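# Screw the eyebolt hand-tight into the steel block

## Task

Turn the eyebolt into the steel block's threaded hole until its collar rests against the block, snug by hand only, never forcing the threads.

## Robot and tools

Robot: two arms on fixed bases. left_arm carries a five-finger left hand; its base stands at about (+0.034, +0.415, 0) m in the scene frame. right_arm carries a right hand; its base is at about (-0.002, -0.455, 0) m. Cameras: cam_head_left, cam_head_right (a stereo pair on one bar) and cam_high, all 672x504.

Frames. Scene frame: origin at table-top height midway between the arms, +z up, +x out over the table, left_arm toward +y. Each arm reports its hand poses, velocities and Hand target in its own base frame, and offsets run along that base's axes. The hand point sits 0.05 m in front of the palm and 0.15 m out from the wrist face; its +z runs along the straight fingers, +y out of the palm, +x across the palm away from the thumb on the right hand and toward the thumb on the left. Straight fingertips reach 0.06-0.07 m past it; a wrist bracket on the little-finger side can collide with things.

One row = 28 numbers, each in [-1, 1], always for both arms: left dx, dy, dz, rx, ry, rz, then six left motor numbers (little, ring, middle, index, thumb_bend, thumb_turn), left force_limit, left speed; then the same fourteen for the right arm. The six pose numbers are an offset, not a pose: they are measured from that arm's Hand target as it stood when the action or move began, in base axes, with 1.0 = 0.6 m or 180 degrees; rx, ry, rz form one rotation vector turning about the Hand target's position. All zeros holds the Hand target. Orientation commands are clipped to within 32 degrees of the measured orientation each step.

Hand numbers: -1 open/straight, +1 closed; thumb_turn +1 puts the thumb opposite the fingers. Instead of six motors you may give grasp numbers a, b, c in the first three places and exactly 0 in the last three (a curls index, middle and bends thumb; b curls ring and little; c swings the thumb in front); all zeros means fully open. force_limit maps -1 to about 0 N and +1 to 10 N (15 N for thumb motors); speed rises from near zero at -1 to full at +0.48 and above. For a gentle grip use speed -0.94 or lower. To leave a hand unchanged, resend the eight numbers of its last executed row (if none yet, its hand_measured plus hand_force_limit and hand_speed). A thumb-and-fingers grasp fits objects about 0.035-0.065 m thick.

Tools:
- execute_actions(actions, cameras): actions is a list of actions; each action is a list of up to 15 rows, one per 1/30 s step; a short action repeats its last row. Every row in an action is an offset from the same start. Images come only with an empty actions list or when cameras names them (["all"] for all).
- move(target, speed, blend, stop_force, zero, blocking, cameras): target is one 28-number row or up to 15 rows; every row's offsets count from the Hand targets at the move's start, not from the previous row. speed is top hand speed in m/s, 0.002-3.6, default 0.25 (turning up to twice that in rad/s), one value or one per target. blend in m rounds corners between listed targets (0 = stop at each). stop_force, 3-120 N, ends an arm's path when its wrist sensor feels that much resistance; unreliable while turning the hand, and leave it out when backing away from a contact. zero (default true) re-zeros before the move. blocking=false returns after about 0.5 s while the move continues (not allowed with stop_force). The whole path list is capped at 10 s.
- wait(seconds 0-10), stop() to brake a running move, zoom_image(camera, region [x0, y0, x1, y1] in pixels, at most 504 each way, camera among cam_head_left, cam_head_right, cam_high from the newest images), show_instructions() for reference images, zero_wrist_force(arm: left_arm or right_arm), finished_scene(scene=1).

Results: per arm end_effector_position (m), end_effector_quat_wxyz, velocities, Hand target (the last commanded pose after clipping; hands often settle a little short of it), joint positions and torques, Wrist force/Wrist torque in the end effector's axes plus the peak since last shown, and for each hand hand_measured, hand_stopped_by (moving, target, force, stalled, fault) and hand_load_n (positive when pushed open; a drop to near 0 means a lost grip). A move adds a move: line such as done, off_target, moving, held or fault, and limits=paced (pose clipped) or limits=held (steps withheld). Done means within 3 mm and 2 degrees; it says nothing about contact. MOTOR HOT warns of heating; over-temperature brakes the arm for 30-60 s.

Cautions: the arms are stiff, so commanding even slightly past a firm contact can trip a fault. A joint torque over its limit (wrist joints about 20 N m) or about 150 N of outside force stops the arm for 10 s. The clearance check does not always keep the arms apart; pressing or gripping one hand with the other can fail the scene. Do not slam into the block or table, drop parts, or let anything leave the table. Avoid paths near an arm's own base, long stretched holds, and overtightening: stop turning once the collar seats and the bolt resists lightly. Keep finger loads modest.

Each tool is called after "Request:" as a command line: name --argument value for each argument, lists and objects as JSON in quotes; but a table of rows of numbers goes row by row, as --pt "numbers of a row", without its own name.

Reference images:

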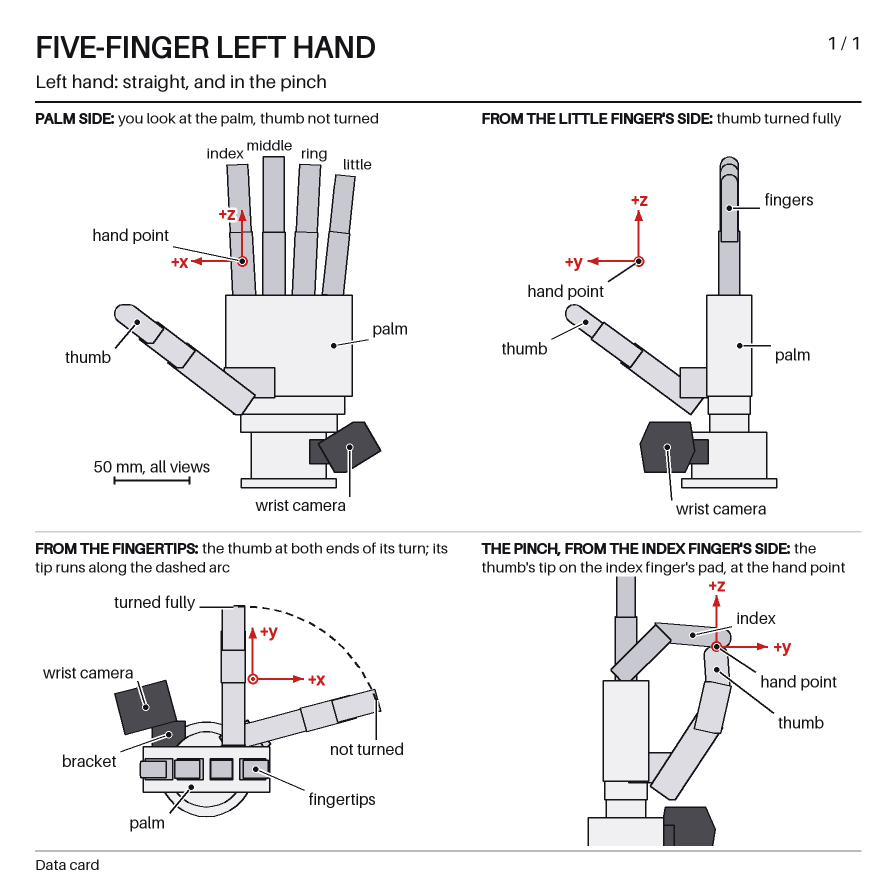

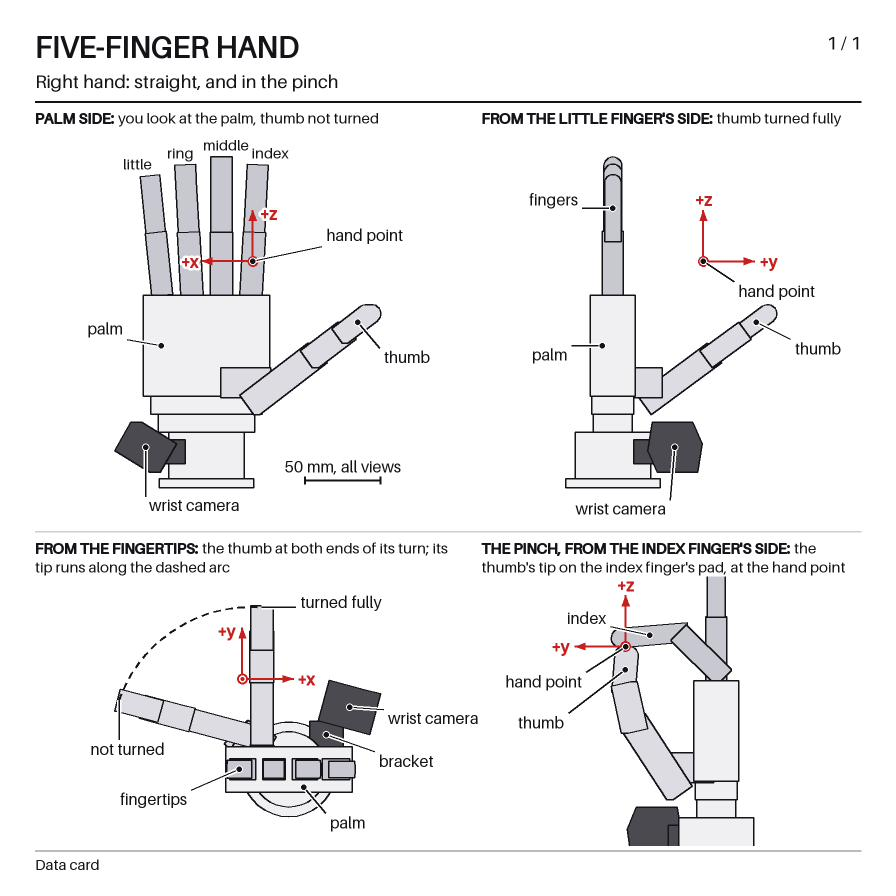

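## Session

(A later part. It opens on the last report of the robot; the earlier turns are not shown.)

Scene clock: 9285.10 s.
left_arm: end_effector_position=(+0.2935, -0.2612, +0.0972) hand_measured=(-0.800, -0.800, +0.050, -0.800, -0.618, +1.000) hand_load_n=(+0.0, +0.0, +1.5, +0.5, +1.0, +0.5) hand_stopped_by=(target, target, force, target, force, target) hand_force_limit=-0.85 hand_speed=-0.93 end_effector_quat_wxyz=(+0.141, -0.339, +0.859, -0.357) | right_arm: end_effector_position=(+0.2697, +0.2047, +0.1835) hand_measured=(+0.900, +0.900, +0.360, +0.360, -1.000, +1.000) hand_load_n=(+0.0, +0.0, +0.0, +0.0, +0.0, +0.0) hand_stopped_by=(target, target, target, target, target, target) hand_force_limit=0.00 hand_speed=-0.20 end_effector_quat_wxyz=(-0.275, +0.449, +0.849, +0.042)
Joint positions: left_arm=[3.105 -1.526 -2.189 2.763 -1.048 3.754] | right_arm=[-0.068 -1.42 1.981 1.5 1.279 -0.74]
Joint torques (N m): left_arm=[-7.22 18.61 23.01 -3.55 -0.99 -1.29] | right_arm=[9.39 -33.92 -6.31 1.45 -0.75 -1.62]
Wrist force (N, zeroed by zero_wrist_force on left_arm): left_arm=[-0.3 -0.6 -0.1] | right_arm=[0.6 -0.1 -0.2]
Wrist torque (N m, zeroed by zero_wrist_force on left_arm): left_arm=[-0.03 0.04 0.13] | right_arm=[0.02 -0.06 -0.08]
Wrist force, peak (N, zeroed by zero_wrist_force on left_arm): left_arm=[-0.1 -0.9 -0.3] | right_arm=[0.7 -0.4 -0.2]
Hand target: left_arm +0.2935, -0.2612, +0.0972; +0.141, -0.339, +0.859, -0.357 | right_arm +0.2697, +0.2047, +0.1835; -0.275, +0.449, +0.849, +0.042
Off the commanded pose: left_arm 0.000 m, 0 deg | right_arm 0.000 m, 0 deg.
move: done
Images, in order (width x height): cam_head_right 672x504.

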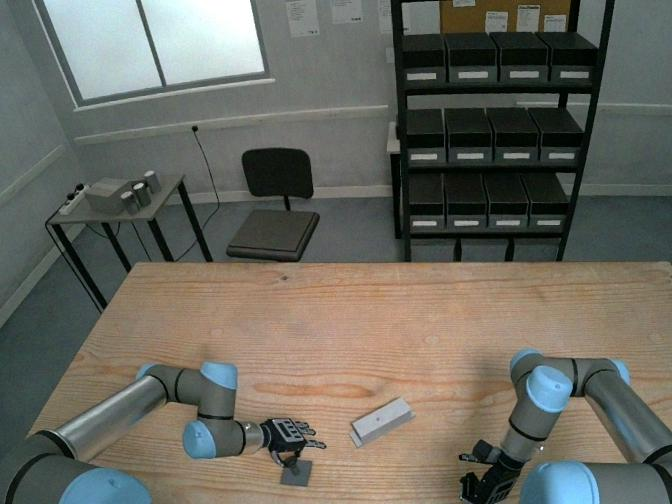

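Request:
move --target '[0,0,0,0,0,0,-0.8,-0.8,0.05,-0.8,-0.8,1,-0.85,-0.93,0,0,0,0,0,0,0.9,0.9,0.36,0.36,-1,1,0,-0.2]' --speed 0.01

Request:
move --target '[0,0,-0.01,0,0,0,-0.8,-0.8,0.05,-0.8,-0.8,1,-0.85,-0.93,0,0,0,0,0,0,0.9,0.9,0.36,0.36,-1,1,0,-0.2]' --speed 0.01

Request:
move --target '[0,0,0,0,0,0,-0.8,-0.8,0.05,-0.8,0.001,1,-0.85,-0.93,0,0,0,0,0,0,0.9,0.9,0.36,0.36,-1,1,0,-0.2]' --speed 0.01 --cameras '["cam_head_right"]'

Request:
zoom_image --camera "cam_head_right" --region '[276, 440, 306, 470]'

Scene clock: 9308.50 s.
left_arm: end_effector_position=(+0.2935, -0.2612, +0.0972) hand_measured=(-0.800, -0.800, +0.050, -0.800, -0.800, +1.000) hand_load_n=(+0.0, +0.0, +0.5, +0.0, +0.0, +0.0) hand_stopped_by=(target, target, force, target, target, target) hand_force_limit=-0.85 hand_speed=-0.93 end_effector_quat_wxyz=(+0.141, -0.339, +0.859, -0.357) | right_arm: end_effector_position=(+0.2697, +0.2047, +0.1835) hand_measured=(+0.900, +0.900, +0.360, +0.360, -1.000, +1.000) hand_load_n=(+0.0, +0.0, +0.0, +0.0, +0.0, +0.0) hand_stopped_by=(target, target, target, target, target, target) hand_force_limit=0.00 hand_speed=-0.20 end_effector_quat_wxyz=(-0.275, +0.449, +0.849, +0.042)
Joint positions: left_arm=[3.105 -1.526 -2.189 2.763 -1.048 3.754] | right_arm=[-0.068 -1.42 1.981 1.5 1.279 -0.74]
Joint torques (N m): left_arm=[-8.98 16.12 14.96 -3.72 -1.13 -1.29] | right_arm=[10.4 -34.67 -5.7 1.3 -0.75 -1.52]
Wrist force (N, zeroed by zero_wrist_force on left_arm): left_arm=[0.0 -0.7 -0.1] | right_arm=[0.4 -0.1 -0.3]
Wrist torque (N m, zeroed by zero_wrist_force on left_arm): left_arm=[-0.01 0.01 0.15] | right_arm=[0.02 -0.03 -0.08]
Wrist force, peak (N, zeroed by zero_wrist_force on left_arm): left_arm=[0.1 -1.1 -0.3] | right_arm=[0.8 -0.2 -0.2]
Hand target: left_arm +0.2935, -0.2612, +0.0972; +0.141, -0.339, +0.859, -0.357 | right_arm +0.2697, +0.2047, +0.1835; -0.275, +0.449, +0.849, +0.042
Off the commanded pose: left_arm 0.000 m, 0 deg | right_arm 0.000 m, 0 deg.
move: done

Scene clock: 9309.37 s.
left_arm: end_effector_position=(+0.2935, -0.2612, +0.0911) hand_measured=(-0.800, -0.800, +0.050, -0.800, -0.800, +1.000) hand_load_n=(+0.0, +0.0, +0.5, +0.0, +0.0, +0.0) hand_stopped_by=(target, target, force, target, target, target) hand_force_limit=-0.85 hand_speed=-0.93 end_effector_quat_wxyz=(+0.141, -0.339, +0.859, -0.357) | right_arm: end_effector_position=(+0.2697, +0.2047, +0.1835) hand_measured=(+0.900, +0.900, +0.360, +0.360, -1.000, +1.000) hand_load_n=(+0.0, +0.0, +0.0, +0.0, +0.0, +0.0) hand_stopped_by=(target, target, target, target, target, target) hand_force_limit=0.00 hand_speed=-0.20 end_effector_quat_wxyz=(-0.275, +0.449, +0.849, +0.042)
Joint positions: left_arm=[3.105 -1.535 -2.199 2.782 -1.048 3.754] | right_arm=[-0.068 -1.42 1.981 1.5 1.279 -0.74]
Joint torques (N m): left_arm=[-7.7 18.19 16.21 -2.61 -1.02 -0.7] | right_arm=[10.8 -34.57 -6.72 1.49 -0.77 -1.7]
Wrist force (N, zeroed by zero_wrist_force on left_arm): left_arm=[-0.1 -0.9 -0.2] | right_arm=[0.6 -0.1 -0.3]
Wrist torque (N m, zeroed by zero_wrist_force on left_arm): left_arm=[-0.03 0.02 0.15] | right_arm=[0.02 -0.06 -0.07]
Wrist force, peak (N, zeroed by zero_wrist_force on left_arm): left_arm=[-0.3 -6.3 0.0] | right_arm=[0.7 0.1 -0.3]
Hand target: left_arm +0.2935, -0.2612, +0.0912; +0.141, -0.339, +0.859, -0.357 | right_arm +0.2697, +0.2047, +0.1835; -0.275, +0.449, +0.849, +0.042
Off the commanded pose: left_arm 0.000 m, 0 deg | right_arm 0.000 m, 0 deg.
move: done

Scene clock: 9310.60 s.
left_arm: end_effector_position=(+0.2935, -0.2612, +0.0912) hand_measured=(-0.800, -0.800, +0.050, -0.800, -0.700, +1.000) hand_load_n=(+0.0, +0.0, +1.5, +0.0, +1.0, +0.0) hand_stopped_by=(target, target, force, target, force, target) hand_force_limit=-0.85 hand_speed=-0.93 end_effector_quat_wxyz=(+0.141, -0.339, +0.859, -0.357) | right_arm: end_effector_position=(+0.2697, +0.2047, +0.1835) hand_measured=(+0.900, +0.900, +0.360, +0.360, -1.000, +1.000) hand_load_n=(+0.0, +0.0, +0.5, +0.0, +0.0, +0.0) hand_stopped_by=(target, target, target, target, target, target) hand_force_limit=0.00 hand_speed=-0.20 end_effector_quat_wxyz=(-0.275, +0.449, +0.849, +0.042)
Joint positions: left_arm=[3.105 -1.535 -2.199 2.782 -1.048 3.754] | right_arm=[-0.068 -1.42 1.981 1.5 1.279 -0.74]
Joint torques (N m): left_arm=[-7.42 23.2 27.26 -3.66 -0.72 -0.62] | right_arm=[9.46 -34.51 -5.9 1.5 -0.72 -1.37]
Wrist force (N, zeroed by zero_wrist_force on left_arm): left_arm=[-0.1 0.3 0.1] | right_arm=[0.6 -0.1 -0.1]
Wrist torque (N m, zeroed by zero_wrist_force on left_arm): left_arm=[0.05 0.02 0.13] | right_arm=[0.02 -0.06 -0.07]
Wrist force, peak (N, zeroed by zero_wrist_force on left_arm): left_arm=[0.0 -1.1 -0.1] | right_arm=[0.7 -0.2 -0.4]
Hand target: left_arm +0.2935, -0.2612, +0.0912; +0.141, -0.339, +0.859, -0.357 | right_arm +0.2697, +0.2047, +0.1835; -0.275, +0.449, +0.849, +0.042
Off the commanded pose: left_arm 0.000 m, 0 deg | right_arm 0.000 m, 0 deg.
move: done
Images, in order (width x height): cam_head_right 672x504.

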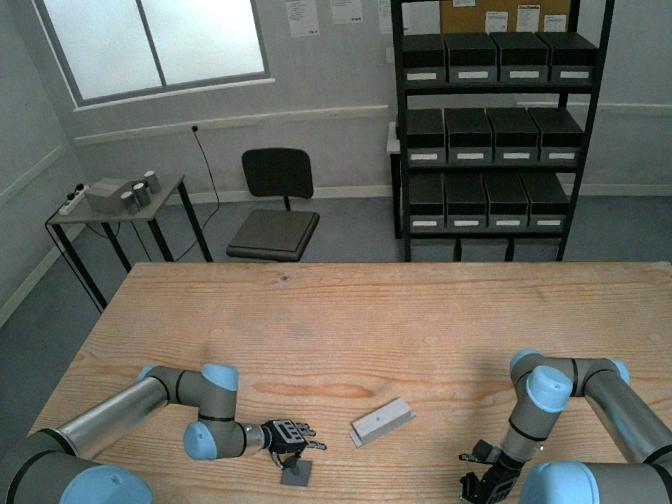

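Scaled by 16.800 from the camera's 672x504 image, which has a finer 960x720 frame.

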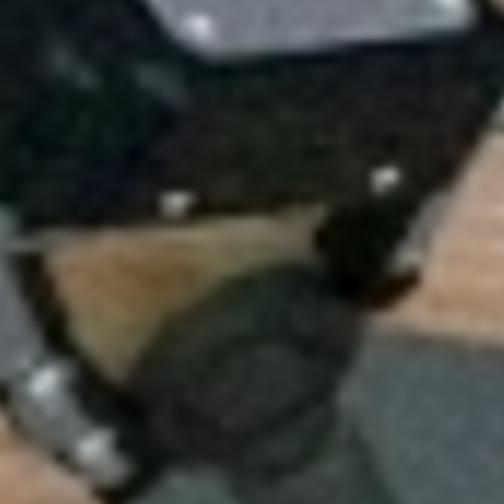

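Request:
move --target '[0,0,0,0,0,0,-0.8,-0.8,-0.05,-0.8,-0.85,1,-0.85,-0.8,0,0,0,0,0,0,0.9,0.9,0.36,0.36,-1,1,0,-0.2]' --speed 0.01

Request:
move --target '[0,0,-0.005,0,0,0,-0.8,-0.8,-0.05,-0.8,-0.85,1,-0.85,-0.8,0,0,0,0,0,0,0.9,0.9,0.36,0.36,-1,1,0,-0.2]' --speed 0.01

Request:
move --target '[0,0,0,0,0,0,-0.8,-0.8,0.05,-0.8,-0.85,1,-0.9,-0.93,0,0,0,0,0,0,0.9,0.9,0.36,0.36,-1,1,0,-0.2]' --speed 0.01

Request:
move --target '[0,0,0,0,0,0,-0.8,-0.8,0.05,-0.8,0.001,1,-0.85,-0.93,0,0,0,0,0,0,0.9,0.9,0.36,0.36,-1,1,0,-0.2]' --speed 0.01

Scene clock: 9329.40 s.
left_arm: end_effector_position=(+0.2935, -0.2612, +0.0912) hand_measured=(-0.800, -0.800, -0.050, -0.800, -0.850, +1.000) hand_load_n=(+0.0, +0.0, +0.0, +0.0, +0.0, +0.0) hand_stopped_by=(target, target, target, target, target, target) hand_force_limit=-0.85 hand_speed=-0.80 end_effector_quat_wxyz=(+0.141, -0.339, +0.859, -0.357) | right_arm: end_effector_position=(+0.2697, +0.2047, +0.1835) hand_measured=(+0.900, +0.900, +0.360, +0.360, -1.000, +1.000) hand_load_n=(+0.0, +0.0, +0.0, +0.0, +0.0, +0.5) hand_stopped_by=(target, target, target, target, target, target) hand_force_limit=0.00 hand_speed=-0.20 end_effector_quat_wxyz=(-0.275, +0.449, +0.849, +0.042)
Joint positions: left_arm=[3.105 -1.535 -2.199 2.782 -1.048 3.754] | right_arm=[-0.068 -1.42 1.981 1.5 1.279 -0.74]
Joint torques (N m): left_arm=[-6.84 21.58 27.24 -1.46 -0.68 -0.6] | right_arm=[10.36 -34.67 -6.18 1.28 -0.72 -1.58]
Wrist force (N, zeroed by zero_wrist_force on left_arm): left_arm=[0.1 -0.4 -0.5] | right_arm=[0.6 0.1 -0.3]
Wrist torque (N m, zeroed by zero_wrist_force on left_arm): left_arm=[0.01 -0.02 0.15] | right_arm=[0.06 -0.07 -0.07]
Wrist force, peak (N, zeroed by zero_wrist_force on left_arm): left_arm=[-0.3 -0.7 -0.4] | right_arm=[0.7 -0.1 -0.4]
Hand target: left_arm +0.2935, -0.2612, +0.0912; +0.141, -0.339, +0.859, -0.357 | right_arm +0.2697, +0.2047, +0.1835; -0.275, +0.449, +0.849, +0.042
Off the commanded pose: left_arm 0.000 m, 0 deg | right_arm 0.000 m, 0 deg.
move: done

Scene clock: 9330.10 s.
left_arm: end_effector_position=(+0.2935, -0.2612, +0.0881) hand_measured=(-0.800, -0.800, -0.050, -0.800, -0.850, +1.000) hand_load_n=(+0.0, +0.0, +0.0, +0.0, +0.0, +0.0) hand_stopped_by=(target, target, target, target, target, target) hand_force_limit=-0.85 hand_speed=-0.80 end_effector_quat_wxyz=(+0.141, -0.339, +0.859, -0.357) | right_arm: end_effector_position=(+0.2697, +0.2047, +0.1835) hand_measured=(+0.900, +0.900, +0.360, +0.360, -1.000, +1.000) hand_load_n=(+0.0, +0.5, +0.0, +0.0, +0.0, +0.0) hand_stopped_by=(target, target, target, target, target, target) hand_force_limit=0.00 hand_speed=-0.20 end_effector_quat_wxyz=(-0.275, +0.449, +0.849, +0.042)
Joint positions: left_arm=[3.105 -1.54 -2.203 2.791 -1.048 3.754] | right_arm=[-0.068 -1.42 1.981 1.5 1.279 -0.74]
Joint torques (N m): left_arm=[-6.44 13.32 10.63 -0.37 -0.86 -0.59] | right_arm=[11.47 -34.8 -5.48 1.37 -0.7 -1.57]
Wrist force (N, zeroed by zero_wrist_force on left_arm): left_arm=[0.1 -0.4 -0.4] | right_arm=[0.4 0.2 -0.3]
Wrist torque (N m, zeroed by zero_wrist_force on left_arm): left_arm=[0.00 -0.03 0.16] | right_arm=[0.07 -0.04 -0.07]
Wrist force, peak (N, zeroed by zero_wrist_force on left_arm): left_arm=[0.2 -0.7 -0.5] | right_arm=[0.7 -0.1 -0.2]
Hand target: left_arm +0.2935, -0.2612, +0.0882; +0.141, -0.339, +0.859, -0.357 | right_arm +0.2697, +0.2047, +0.1835; -0.275, +0.449, +0.849, +0.042
Off the commanded pose: left_arm 0.000 m, 0 deg | right_arm 0.000 m, 0 deg.
move: done

Scene clock: 9330.87 s.
left_arm: end_effector_position=(+0.2935, -0.2612, +0.0882) hand_measured=(-0.800, -0.800, +0.050, -0.800, -0.850, +1.000) hand_load_n=(+0.0, +0.0, +0.0, +0.0, +0.0, +0.0) hand_stopped_by=(target, target, target, target, target, target) hand_force_limit=-0.90 hand_speed=-0.93 end_effector_quat_wxyz=(+0.141, -0.339, +0.859, -0.357) | right_arm: end_effector_position=(+0.2697, +0.2047, +0.1835) hand_measured=(+0.900, +0.900, +0.360, +0.360, -1.000, +1.000) hand_load_n=(+0.0, +0.0, +0.0, +0.0, +0.0, +0.5) hand_stopped_by=(target, target, target, target, target, target) hand_force_limit=0.00 hand_speed=-0.20 end_effector_quat_wxyz=(-0.275, +0.449, +0.849, +0.042)
Joint positions: left_arm=[3.105 -1.54 -2.203 2.791 -1.048 3.754] | right_arm=[-0.068 -1.42 1.981 1.5 1.279 -0.74]
Joint torques (N m): left_arm=[-5.81 21.12 25.79 -3.59 -0.63 -0.64] | right_arm=[9.96 -34.27 -6.36 1.35 -0.73 -1.61]
Wrist force (N, zeroed by zero_wrist_force on left_arm): left_arm=[0.1 -0.5 -0.1] | right_arm=[0.6 0.0 -0.1]
Wrist torque (N m, zeroed by zero_wrist_force on left_arm): left_arm=[-0.02 -0.02 0.15] | right_arm=[0.02 -0.06 -0.07]
Wrist force, peak (N, zeroed by zero_wrist_force on left_arm): left_arm=[-0.3 -0.7 -0.2] | right_arm=[0.6 -0.1 -0.4]
Hand target: left_arm +0.2935, -0.2612, +0.0882; +0.141, -0.339, +0.859, -0.357 | right_arm +0.2697, +0.2047, +0.1835; -0.275, +0.449, +0.849, +0.042
Off the commanded pose: left_arm 0.000 m, 0 deg | right_arm 0.000 m, 0 deg.
move: done

Scene clock: 9332.57 s.
left_arm: end_effector_position=(+0.2935, -0.2612, +0.0882) hand_measured=(-0.800, -0.800, +0.050, -0.800, -0.702, +1.000) hand_load_n=(+0.0, +0.0, +1.0, -0.5, +1.5, +0.0) hand_stopped_by=(target, target, target, target, force, target) hand_force_limit=-0.85 hand_speed=-0.93 end_effector_quat_wxyz=(+0.141, -0.339, +0.859, -0.357) | right_arm: end_effector_position=(+0.2697, +0.2047, +0.1835) hand_measured=(+0.900, +0.900, +0.360, +0.360, -1.000, +1.000) hand_load_n=(+0.0, +0.0, +0.5, +0.0, +0.0, +0.0) hand_stopped_by=(target, target, target, target, target, target) hand_force_limit=0.00 hand_speed=-0.20 end_effector_quat_wxyz=(-0.275, +0.449, +0.849, +0.042)
Joint positions: left_arm=[3.105 -1.54 -2.203 2.791 -1.048 3.754] | right_arm=[-0.068 -1.42 1.981 1.5 1.279 -0.74]
Joint torques (N m): left_arm=[-6.32 21.06 26.5 -3.33 -0.68 -0.32] | right_arm=[9.76 -33.91 -6.33 1.44 -0.63 -1.53]
Wrist force (N, zeroed by zero_wrist_force on left_arm): left_arm=[-0.2 -0.4 -0.8] | right_arm=[0.4 0.1 -0.4]
Wrist torque (N m, zeroed by zero_wrist_force on left_arm): left_arm=[-0.04 0.00 0.15] | right_arm=[0.06 -0.02 -0.08]
Wrist force, peak (N, zeroed by zero_wrist_force on left_arm): left_arm=[-0.2 -0.4 -0.8] | right_arm=[0.7 -0.1 -0.4]
Hand target: left_arm +0.2935, -0.2612, +0.0882; +0.141, -0.339, +0.859, -0.357 | right_arm +0.2697, +0.2047, +0.1835; -0.275, +0.449, +0.849, +0.042
Off the commanded pose: left_arm 0.000 m, 0 deg | right_arm 0.000 m, 0 deg.
move: done

Request:
move --target '[0,0,0,0,0,0,-0.8,-0.8,-0.05,-0.8,-0.85,1,-0.85,-0.8,0,0,0,0,0,0,0.9,0.9,0.36,0.36,-1,1,0,-0.2]' --speed 0.01

Request:
move --target '[0,0,0.003,0,0,0,-0.8,-0.8,-0.05,-0.8,-0.85,1,-0.85,-0.8,0,0,0,0,0,0,0.9,0.9,0.36,0.36,-1,1,0,-0.2]' --speed 0.01

Request:
move --target '[0,0,0,0,0,0,-0.8,-0.8,0.04,-0.8,-0.85,1,-0.9,-0.93,0,0,0,0,0,0,0.9,0.9,0.36,0.36,-1,1,0,-0.2]' --speed 0.01

Request:
move --target '[0,0,0,0,0,0,-0.8,-0.8,0.04,-0.8,0.001,1,-0.85,-0.93,0,0,0,0,0,0,0.9,0.9,0.36,0.36,-1,1,0,-0.2]' --speed 0.01

Request:
move --target '[0,0,0,0,0,0,-0.8,-0.8,0.3,-0.8,0.05,1,-0.3,-0.94,0,0,0,0,0,0,0.9,0.9,0.36,0.36,-1,1,0,-0.2]' --speed 0.01

Request:
move --target '[0,0,0,0,0,0,-0.8,-0.8,0.4,-0.8,0.15,1,0.25,-0.95,0,0,0,0,0,0,0.9,0.9,0.36,0.36,-1,1,0,-0.2]' --speed 0.01 --cameras '["cam_head_right"]'

Request:
zoom_image --camera "cam_head_right" --region '[276, 440, 306, 470]'

Scene clock: 9353.20 s.
left_arm: end_effector_position=(+0.2935, -0.2612, +0.0882) hand_measured=(-0.800, -0.800, -0.050, -0.800, -0.850, +1.000) hand_load_n=(+0.0, +0.0, +0.0, +0.0, +0.0, +0.0) hand_stopped_by=(target, target, target, target, target, target) hand_force_limit=-0.85 hand_speed=-0.80 end_effector_quat_wxyz=(+0.141, -0.339, +0.859, -0.357) | right_arm: end_effector_position=(+0.2697, +0.2047, +0.1835) hand_measured=(+0.900, +0.900, +0.360, +0.360, -1.000, +1.000) hand_load_n=(+0.0, +0.0, +0.0, +0.0, +0.0, +0.5) hand_stopped_by=(target, target, target, target, target, target) hand_force_limit=0.00 hand_speed=-0.20 end_effector_quat_wxyz=(-0.275, +0.449, +0.849, +0.042)
Joint positions: left_arm=[3.105 -1.54 -2.203 2.791 -1.048 3.754] | right_arm=[-0.068 -1.42 1.981 1.5 1.279 -0.74]
Joint torques (N m): left_arm=[-7.56 22.64 26.72 -0.27 -0.66 -0.35] | right_arm=[9.93 -33.96 -6.02 1.34 -0.68 -1.61]
Wrist force (N, zeroed by zero_wrist_force on left_arm): left_arm=[-0.1 -0.5 -0.3] | right_arm=[0.4 0.1 -0.2]
Wrist torque (N m, zeroed by zero_wrist_force on left_arm): left_arm=[-0.01 0.00 0.15] | right_arm=[0.05 -0.03 -0.08]
Wrist force, peak (N, zeroed by zero_wrist_force on left_arm): left_arm=[-0.1 -0.2 -1.1] | right_arm=[0.8 0.0 -0.4]
Hand target: left_arm +0.2935, -0.2612, +0.0882; +0.141, -0.339, +0.859, -0.357 | right_arm +0.2697, +0.2047, +0.1835; -0.275, +0.449, +0.849, +0.042
Off the commanded pose: left_arm 0.000 m, 0 deg | right_arm 0.000 m, 0 deg.
move: done

Scene clock: 9353.90 s.
left_arm: end_effector_position=(+0.2935, -0.2612, +0.0900) hand_measured=(-0.800, -0.800, -0.050, -0.800, -0.850, +1.000) hand_load_n=(+0.0, +0.0, +0.0, +0.0, +0.0, +0.0) hand_stopped_by=(target, target, target, target, target, target) hand_force_limit=-0.85 hand_speed=-0.80 end_effector_quat_wxyz=(+0.141, -0.339, +0.859, -0.357) | right_arm: end_effector_position=(+0.2697, +0.2047, +0.1835) hand_measured=(+0.900, +0.900, +0.360, +0.360, -1.000, +1.000) hand_load_n=(+0.0, +0.0, +0.0, +0.0, +0.0, +0.0) hand_stopped_by=(target, target, target, target, target, target) hand_force_limit=0.00 hand_speed=-0.20 end_effector_quat_wxyz=(-0.275, +0.449, +0.849, +0.042)
Joint positions: left_arm=[3.105 -1.537 -2.2 2.785 -1.048 3.754] | right_arm=[-0.068 -1.42 1.981 1.5 1.279 -0.74]
Joint torques (N m): left_arm=[-8 17.33 26.62 -2.52 -0.57 -0.55] | right_arm=[10.65 -34.4 -6.35 1.22 -0.72 -1.5]
Wrist force (N, zeroed by zero_wrist_force on left_arm): left_arm=[0.1 -0.4 -0.6] | right_arm=[0.4 -0.1 -0.2]
Wrist torque (N m, zeroed by zero_wrist_force on left_arm): left_arm=[0.00 -0.03 0.16] | right_arm=[0.02 -0.04 -0.08]
Wrist force, peak (N, zeroed by zero_wrist_force on left_arm): left_arm=[0.0 -0.5 -0.7] | right_arm=[0.6 -0.1 -0.3]
Hand target: left_arm +0.2935, -0.2612, +0.0900; +0.141, -0.339, +0.859, -0.357 | right_arm +0.2697, +0.2047, +0.1835; -0.275, +0.449, +0.849, +0.042
Off the commanded pose: left_arm 0.000 m, 0 deg | right_arm 0.000 m, 0 deg.
move: done

Scene clock: 9354.63 s.
left_arm: end_effector_position=(+0.2935, -0.2612, +0.0900) hand_measured=(-0.800, -0.800, +0.040, -0.800, -0.850, +1.000) hand_load_n=(+0.0, +0.0, +0.0, +0.0, +0.0, +0.0) hand_stopped_by=(target, target, target, target, target, target) hand_force_limit=-0.90 hand_speed=-0.93 end_effector_quat_wxyz=(+0.141, -0.339, +0.859, -0.357) | right_arm: end_effector_position=(+0.2697, +0.2047, +0.1835) hand_measured=(+0.900, +0.900, +0.360, +0.360, -1.000, +1.000) hand_load_n=(+0.5, +0.0, +0.0, +0.0, +0.0, +0.0) hand_stopped_by=(target, target, target, target, target, target) hand_force_limit=0.00 hand_speed=-0.20 end_effector_quat_wxyz=(-0.275, +0.449, +0.849, +0.042)
Joint positions: left_arm=[3.105 -1.537 -2.2 2.786 -1.048 3.754] | right_arm=[-0.068 -1.42 1.981 1.5 1.279 -0.74]
Joint torques (N m): left_arm=[-6.94 6.35 14.05 1.46 -0.5 -0.36] | right_arm=[10.75 -34.15 -6.38 1.29 -0.73 -1.56]
Wrist force (N, zeroed by zero_wrist_force on left_arm): left_arm=[0.0 -0.3 -0.4] | right_arm=[0.6 -0.2 -0.1]
Wrist torque (N m, zeroed by zero_wrist_force on left_arm): left_arm=[0.01 -0.01 0.14] | right_arm=[-0.01 -0.07 -0.08]
Wrist force, peak (N, zeroed by zero_wrist_force on left_arm): left_arm=[-0.1 -0.7 -0.4] | right_arm=[0.5 0.0 -0.6]
Hand target: left_arm +0.2935, -0.2612, +0.0900; +0.141, -0.339, +0.859, -0.357 | right_arm +0.2697, +0.2047, +0.1835; -0.275, +0.449, +0.849, +0.042
Off the commanded pose: left_arm 0.000 m, 0 deg | right_arm 0.000 m, 0 deg.
move: done

Scene clock: 9356.47 s.
left_arm: end_effector_position=(+0.2935, -0.2612, +0.0900) hand_measured=(-0.800, -0.800, +0.040, -0.800, -0.688, +1.000) hand_load_n=(+0.0, -0.5, +0.5, +0.0, +1.0, +0.5) hand_stopped_by=(target, target, target, target, force, target) hand_force_limit=-0.85 hand_speed=-0.93 end_effector_quat_wxyz=(+0.141, -0.339, +0.859, -0.357) | right_arm: end_effector_position=(+0.2697, +0.2047, +0.1835) hand_measured=(+0.900, +0.900, +0.360, +0.360, -1.000, +1.000) hand_load_n=(+0.5, +0.0, +0.0, +0.0, +0.0, +0.0) hand_stopped_by=(target, target, target, target, target, target) hand_force_limit=0.00 hand_speed=-0.20 end_effector_quat_wxyz=(-0.275, +0.449, +0.849, +0.042)
Joint positions: left_arm=[3.105 -1.537 -2.2 2.786 -1.048 3.754] | right_arm=[-0.068 -1.42 1.981 1.5 1.279 -0.74]
Joint torques (N m): left_arm=[-6.82 6.89 6.3 1.51 -0.55 -0.57] | right_arm=[10.29 -35.51 -6.02 1.46 -0.61 -1.48]
Wrist force (N, zeroed by zero_wrist_force on left_arm): left_arm=[0.1 -0.3 -1.4] | right_arm=[0.6 -0.1 -0.1]
Wrist torque (N m, zeroed by zero_wrist_force on left_arm): left_arm=[-0.03 -0.04 0.15] | right_arm=[0.02 -0.06 -0.07]
Wrist force, peak (N, zeroed by zero_wrist_force on left_arm): left_arm=[-0.1 -0.4 -1.7] | right_arm=[0.7 0.0 -0.4]
Hand target: left_arm +0.2935, -0.2612, +0.0900; +0.141, -0.339, +0.859, -0.357 | right_arm +0.2697, +0.2047, +0.1835; -0.275, +0.449, +0.849, +0.042
Off the commanded pose: left_arm 0.000 m, 0 deg | right_arm 0.000 m, 0 deg.
move: done

Scene clock: 9356.97 s.
left_arm: end_effector_position=(+0.2935, -0.2612, +0.0900) hand_measured=(-0.800, -0.800, +0.050, -0.800, -0.684, +1.000) hand_load_n=(+0.0, +0.0, +6.0, +0.0, +5.0, +1.0) hand_stopped_by=(target, target, force, target, force, target) hand_force_limit=-0.30 hand_speed=-0.94 end_effector_quat_wxyz=(+0.141, -0.339, +0.859, -0.357) | right_arm: end_effector_position=(+0.2697, +0.2047, +0.1835) hand_measured=(+0.900, +0.900, +0.360, +0.360, -1.000, +1.000) hand_load_n=(+0.0, +0.0, +0.0, +0.0, +0.0, +0.0) hand_stopped_by=(target, target, target, target, target, target) hand_force_limit=0.00 hand_speed=-0.20 end_effector_quat_wxyz=(-0.275, +0.449, +0.849, +0.042)
Joint positions: left_arm=[3.105 -1.537 -2.2 2.786 -1.048 3.754] | right_arm=[-0.068 -1.42 1.981 1.5 1.279 -0.74]
Joint torques (N m): left_arm=[-7.66 6.97 7.84 1.56 -0.61 -0.47] | right_arm=[10.1 -35.35 -6.52 1.38 -0.75 -1.46]
Wrist force (N, zeroed by zero_wrist_force on left_arm): left_arm=[-0.2 0.1 0.1] | right_arm=[0.4 -0.2 -0.2]
Wrist torque (N m, zeroed by zero_wrist_force on left_arm): left_arm=[0.01 0.03 0.13] | right_arm=[0.01 -0.03 -0.09]
Wrist force, peak (N, zeroed by zero_wrist_force on left_arm): left_arm=[-0.1 -0.6 -1.3] | right_arm=[0.7 -0.2 -0.4]
Hand target: left_arm +0.2935, -0.2612, +0.0900; +0.141, -0.339, +0.859, -0.357 | right_arm +0.2697, +0.2047, +0.1835; -0.275, +0.449, +0.849, +0.042
Off the commanded pose: left_arm 0.000 m, 0 deg | right_arm 0.000 m, 0 deg.
move: done

Scene clock: 9357.47 s.
left_arm: end_effector_position=(+0.2935, -0.2612, +0.0900) hand_measured=(-0.800, -0.800, +0.052, -0.800, -0.672, +1.000) hand_load_n=(+0.0, -0.5, +10.0, +0.0, +9.0, +1.5) hand_stopped_by=(target, target, force, target, force, target) hand_force_limit=0.25 hand_speed=-0.95 end_effector_quat_wxyz=(+0.141, -0.339, +0.859, -0.357) | right_arm: end_effector_position=(+0.2697, +0.2047, +0.1835) hand_measured=(+0.900, +0.900, +0.360, +0.360, -1.000, +1.000) hand_load_n=(+0.5, +0.0, +0.0, +0.0, +0.0, +0.0) hand_stopped_by=(target, target, target, target, target, target) hand_force_limit=0.00 hand_speed=-0.20 end_effector_quat_wxyz=(-0.275, +0.449, +0.849, +0.042)
Joint positions: left_arm=[3.105 -1.537 -2.2 2.786 -1.048 3.754] | right_arm=[-0.068 -1.42 1.981 1.5 1.279 -0.74]
Joint torques (N m): left_arm=[-7.36 6.11 8.53 1.6 -0.36 -0.37] | right_arm=[9.69 -34.01 -6.47 1.43 -0.7 -1.47]
Wrist force (N, zeroed by zero_wrist_force on left_arm): left_arm=[0.0 0.0 -0.2] | right_arm=[0.5 -0.1 -0.2]
Wrist torque (N m, zeroed by zero_wrist_force on left_arm): left_arm=[0.02 -0.01 0.14] | right_arm=[0.01 -0.04 -0.08]
Wrist force, peak (N, zeroed by zero_wrist_force on left_arm): left_arm=[-0.2 0.3 -0.1] | right_arm=[0.8 -0.1 -0.4]
Hand target: left_arm +0.2935, -0.2612, +0.0900; +0.141, -0.339, +0.859, -0.357 | right_arm +0.2697, +0.2047, +0.1835; -0.275, +0.449, +0.849, +0.042
Off the commanded pose: left_arm 0.000 m, 0 deg | right_arm 0.000 m, 0 deg.
move: done
Images, in order (width x height): cam_head_right 672x504.

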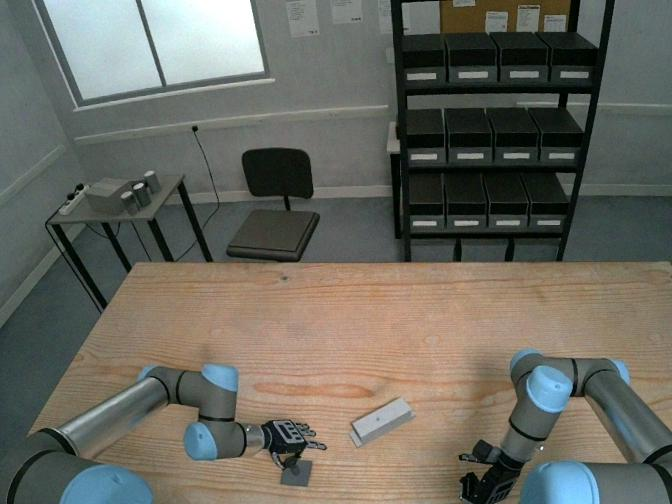

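Scaled by 16.800 from the camera's 672x504 image, which has a finer 960x720 frame.

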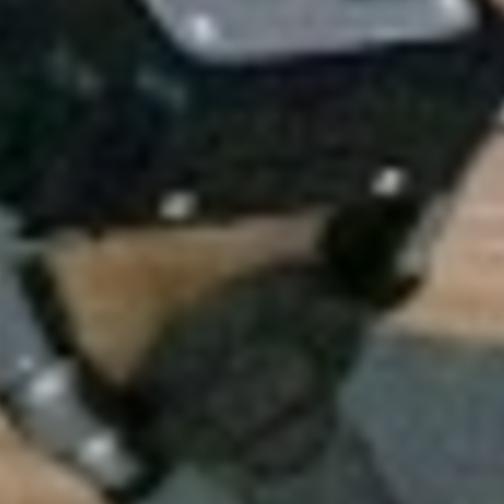

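Request:
zero_wrist_force --arm "left_arm"

Request:
move --target '[0,0,0.067,0,0,0,-0.8,-0.8,0.4,-0.8,0.15,1,0.25,-0.95,0,0,0,0,0,0,0.9,0.9,0.36,0.36,-1,1,0,-0.2]' --speed 0.04 --cameras '["cam_head_right", "cam_high"]'

Request:
zoom_image --camera "cam_head_right" --region '[270, 430, 310, 470]'

Request:
move --pt "0.1 -0.12 0.13 0 0 0 -0.8 -0.8 0.4 -0.8 0.15 1 0.25 -0.95 0 0 0 0 0 0 0.9 0.9 0.36 0.36 -1 1 0 -0.2" --pt "0.2425 -0.3288 0.13 0 0 0 -0.8 -0.8 0.4 -0.8 0.15 1 0.25 -0.95 0 0 0 0 0 0 0.9 0.9 0.36 0.36 -1 1 0 -0.2" --pt "0.2425 -0.3288 0.0013 0 0 0 -0.8 -0.8 0.4 -0.8 0.15 1 0.25 -0.95 0 0 0 0 0 0 0.9 0.9 0.36 0.36 -1 1 0 -0.2" --speed 0.12 --blend 0.02 --cameras '["cam_head_right", "cam_high"]'

Request:
zoom_image --camera "cam_head_right" --region '[350, 385, 400, 435]'

Wrist force sensor zeroed.

Scene clock: 9384.43 s.
left_arm: end_effector_position=(+0.2936, -0.2612, +0.1303) hand_measured=(-0.800, -0.800, +0.052, -0.800, -0.672, +1.000) hand_load_n=(+0.0, +0.0, +10.0, +0.0, +9.0, +1.5) hand_stopped_by=(target, target, force, target, force, target) hand_force_limit=0.25 hand_speed=-0.95 end_effector_quat_wxyz=(+0.141, -0.339, +0.859, -0.357) | right_arm: end_effector_position=(+0.2697, +0.2047, +0.1835) hand_measured=(+0.900, +0.900, +0.360, +0.360, -1.000, +1.000) hand_load_n=(+0.0, +0.0, +0.0, +0.0, +0.0, +0.0) hand_stopped_by=(target, target, target, target, target, target) hand_force_limit=0.00 hand_speed=-0.20 end_effector_quat_wxyz=(-0.275, +0.449, +0.849, +0.042)
Joint positions: left_arm=[3.105 -1.479 -2.135 2.662 -1.048 3.754] | right_arm=[-0.068 -1.42 1.981 1.5 1.279 -0.74]
Joint torques (N m): left_arm=[8.66 4.7 6.86 1.44 -0.09 1.1] | right_arm=[10.34 -34.3 -5.64 1.31 -0.63 -1.59]
Wrist force (N, zeroed by zero_wrist_force on left_arm): left_arm=[-0.2 0.3 0.5] | right_arm=[0.6 0.1 -0.2]
Wrist torque (N m, zeroed by zero_wrist_force on left_arm): left_arm=[-0.02 0.03 -0.02] | right_arm=[0.05 -0.07 -0.07]
Wrist force, peak (N, zeroed by zero_wrist_force on left_arm): left_arm=[0.1 1.0 0.7] | right_arm=[0.8 -0.2 -0.2]
Hand target: left_arm +0.2935, -0.2612, +0.1302; +0.141, -0.339, +0.859, -0.357 | right_arm +0.2697, +0.2047, +0.1835; -0.275, +0.449, +0.849, +0.042
Off the commanded pose: left_arm 0.000 m, 0 deg | right_arm 0.000 m, 0 deg.
move: done
Images, in order (width x height): cam_head_right 672x504, cam_high 672x504.

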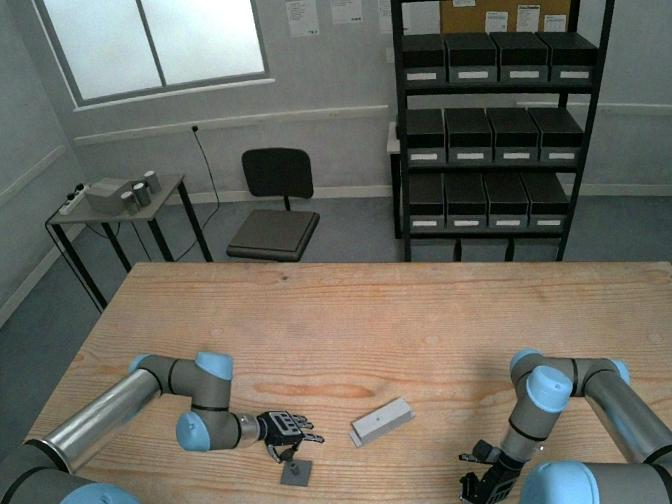

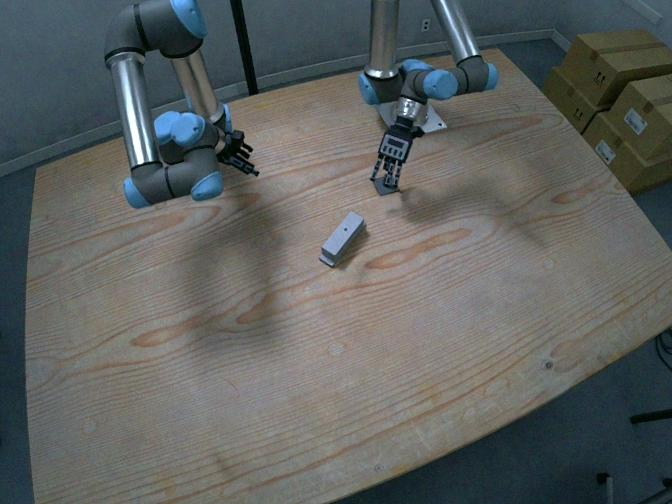

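Scaled by 12.600 from the camera's 672x504 image, which has a finer 960x720 frame.

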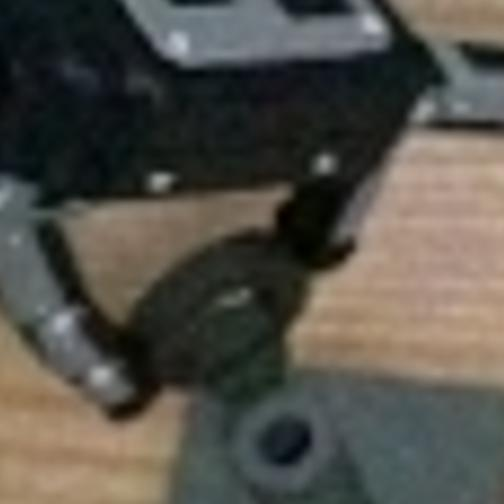

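Scene clock: 9387.83 s.
left_arm: end_effector_position=(+0.4390, -0.4584, +0.1309) hand_measured=(-0.800, -0.800, +0.052, -0.800, -0.672, +1.000) hand_load_n=(+0.0, +0.0, +10.0, +0.0, +9.0, +1.0) hand_stopped_by=(target, target, force, target, force, target) hand_force_limit=0.25 hand_speed=-0.95 end_effector_quat_wxyz=(+0.141, -0.339, +0.859, -0.357) | right_arm: end_effector_position=(+0.2697, +0.2047, +0.1835) hand_measured=(+0.900, +0.900, +0.360, +0.360, -1.000, +1.000) hand_load_n=(+0.0, +0.0, +0.0, +0.0, +0.0, +0.0) hand_stopped_by=(target, target, target, target, target, target) hand_force_limit=0.00 hand_speed=-0.20 end_effector_quat_wxyz=(-0.275, +0.449, +0.849, +0.042)
Joint positions: left_arm=[2.668 -2.02 -1.45 2.656 -1.328 3.391] | right_arm=[-0.068 -1.42 1.981 1.5 1.279 -0.74]
Joint torques (N m): left_arm=[8.46 48.7 27.97 -0.17 1.66 -1.33] | right_arm=[10.51 -34.14 -7.16 1.33 -0.7 -1.55]
Wrist force (N, zeroed by zero_wrist_force on left_arm): left_arm=[0.0 0.3 0.4] | right_arm=[0.5 -0.1 -0.3]
Wrist torque (N m, zeroed by zero_wrist_force on left_arm): left_arm=[-0.02 -0.01 0.02] | right_arm=[0.02 -0.04 -0.08]
Wrist force, peak (N, zeroed by zero_wrist_force on left_arm): left_arm=[0.0 2.0 1.6] | right_arm=[0.7 0.0 -0.4]
Hand target: left_arm +0.4390, -0.4585, +0.1310; +0.141, -0.339, +0.859, -0.357 | right_arm +0.2697, +0.2047, +0.1835; -0.275, +0.449, +0.849, +0.042
Off the commanded pose: left_arm 0.000 m, 0 deg | right_arm 0.000 m, 0 deg.
move: done
Images, in order (width x height): cam_head_right 672x504, cam_high 672x504.

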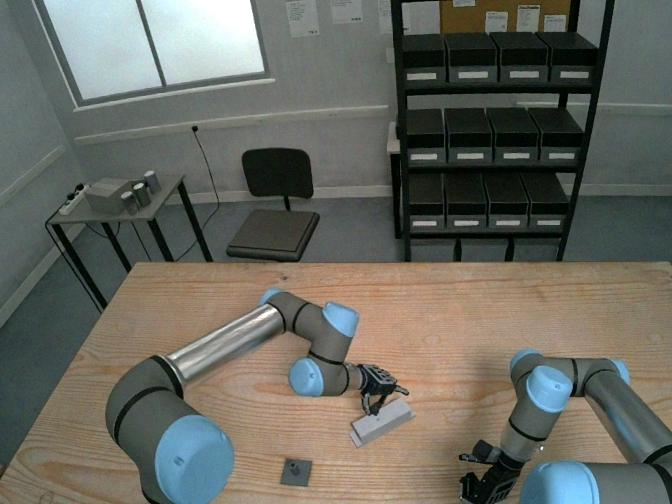

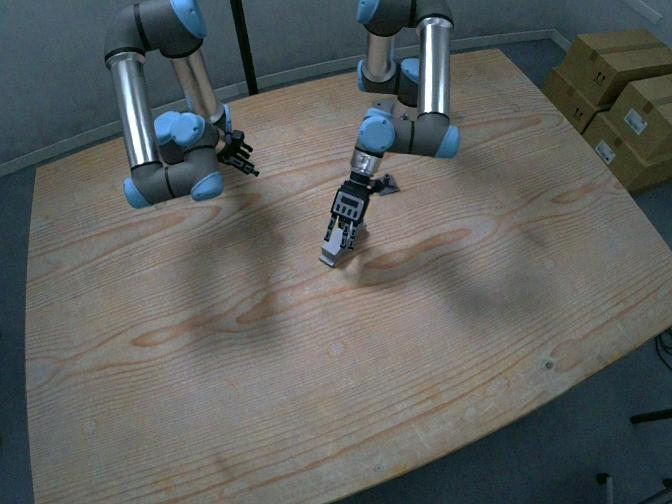

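Scaled by 10.080 from the camera's 672x504 image, which has a finer 960x720 frame.

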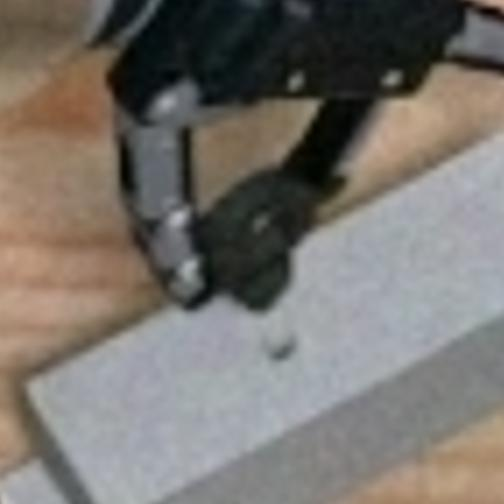

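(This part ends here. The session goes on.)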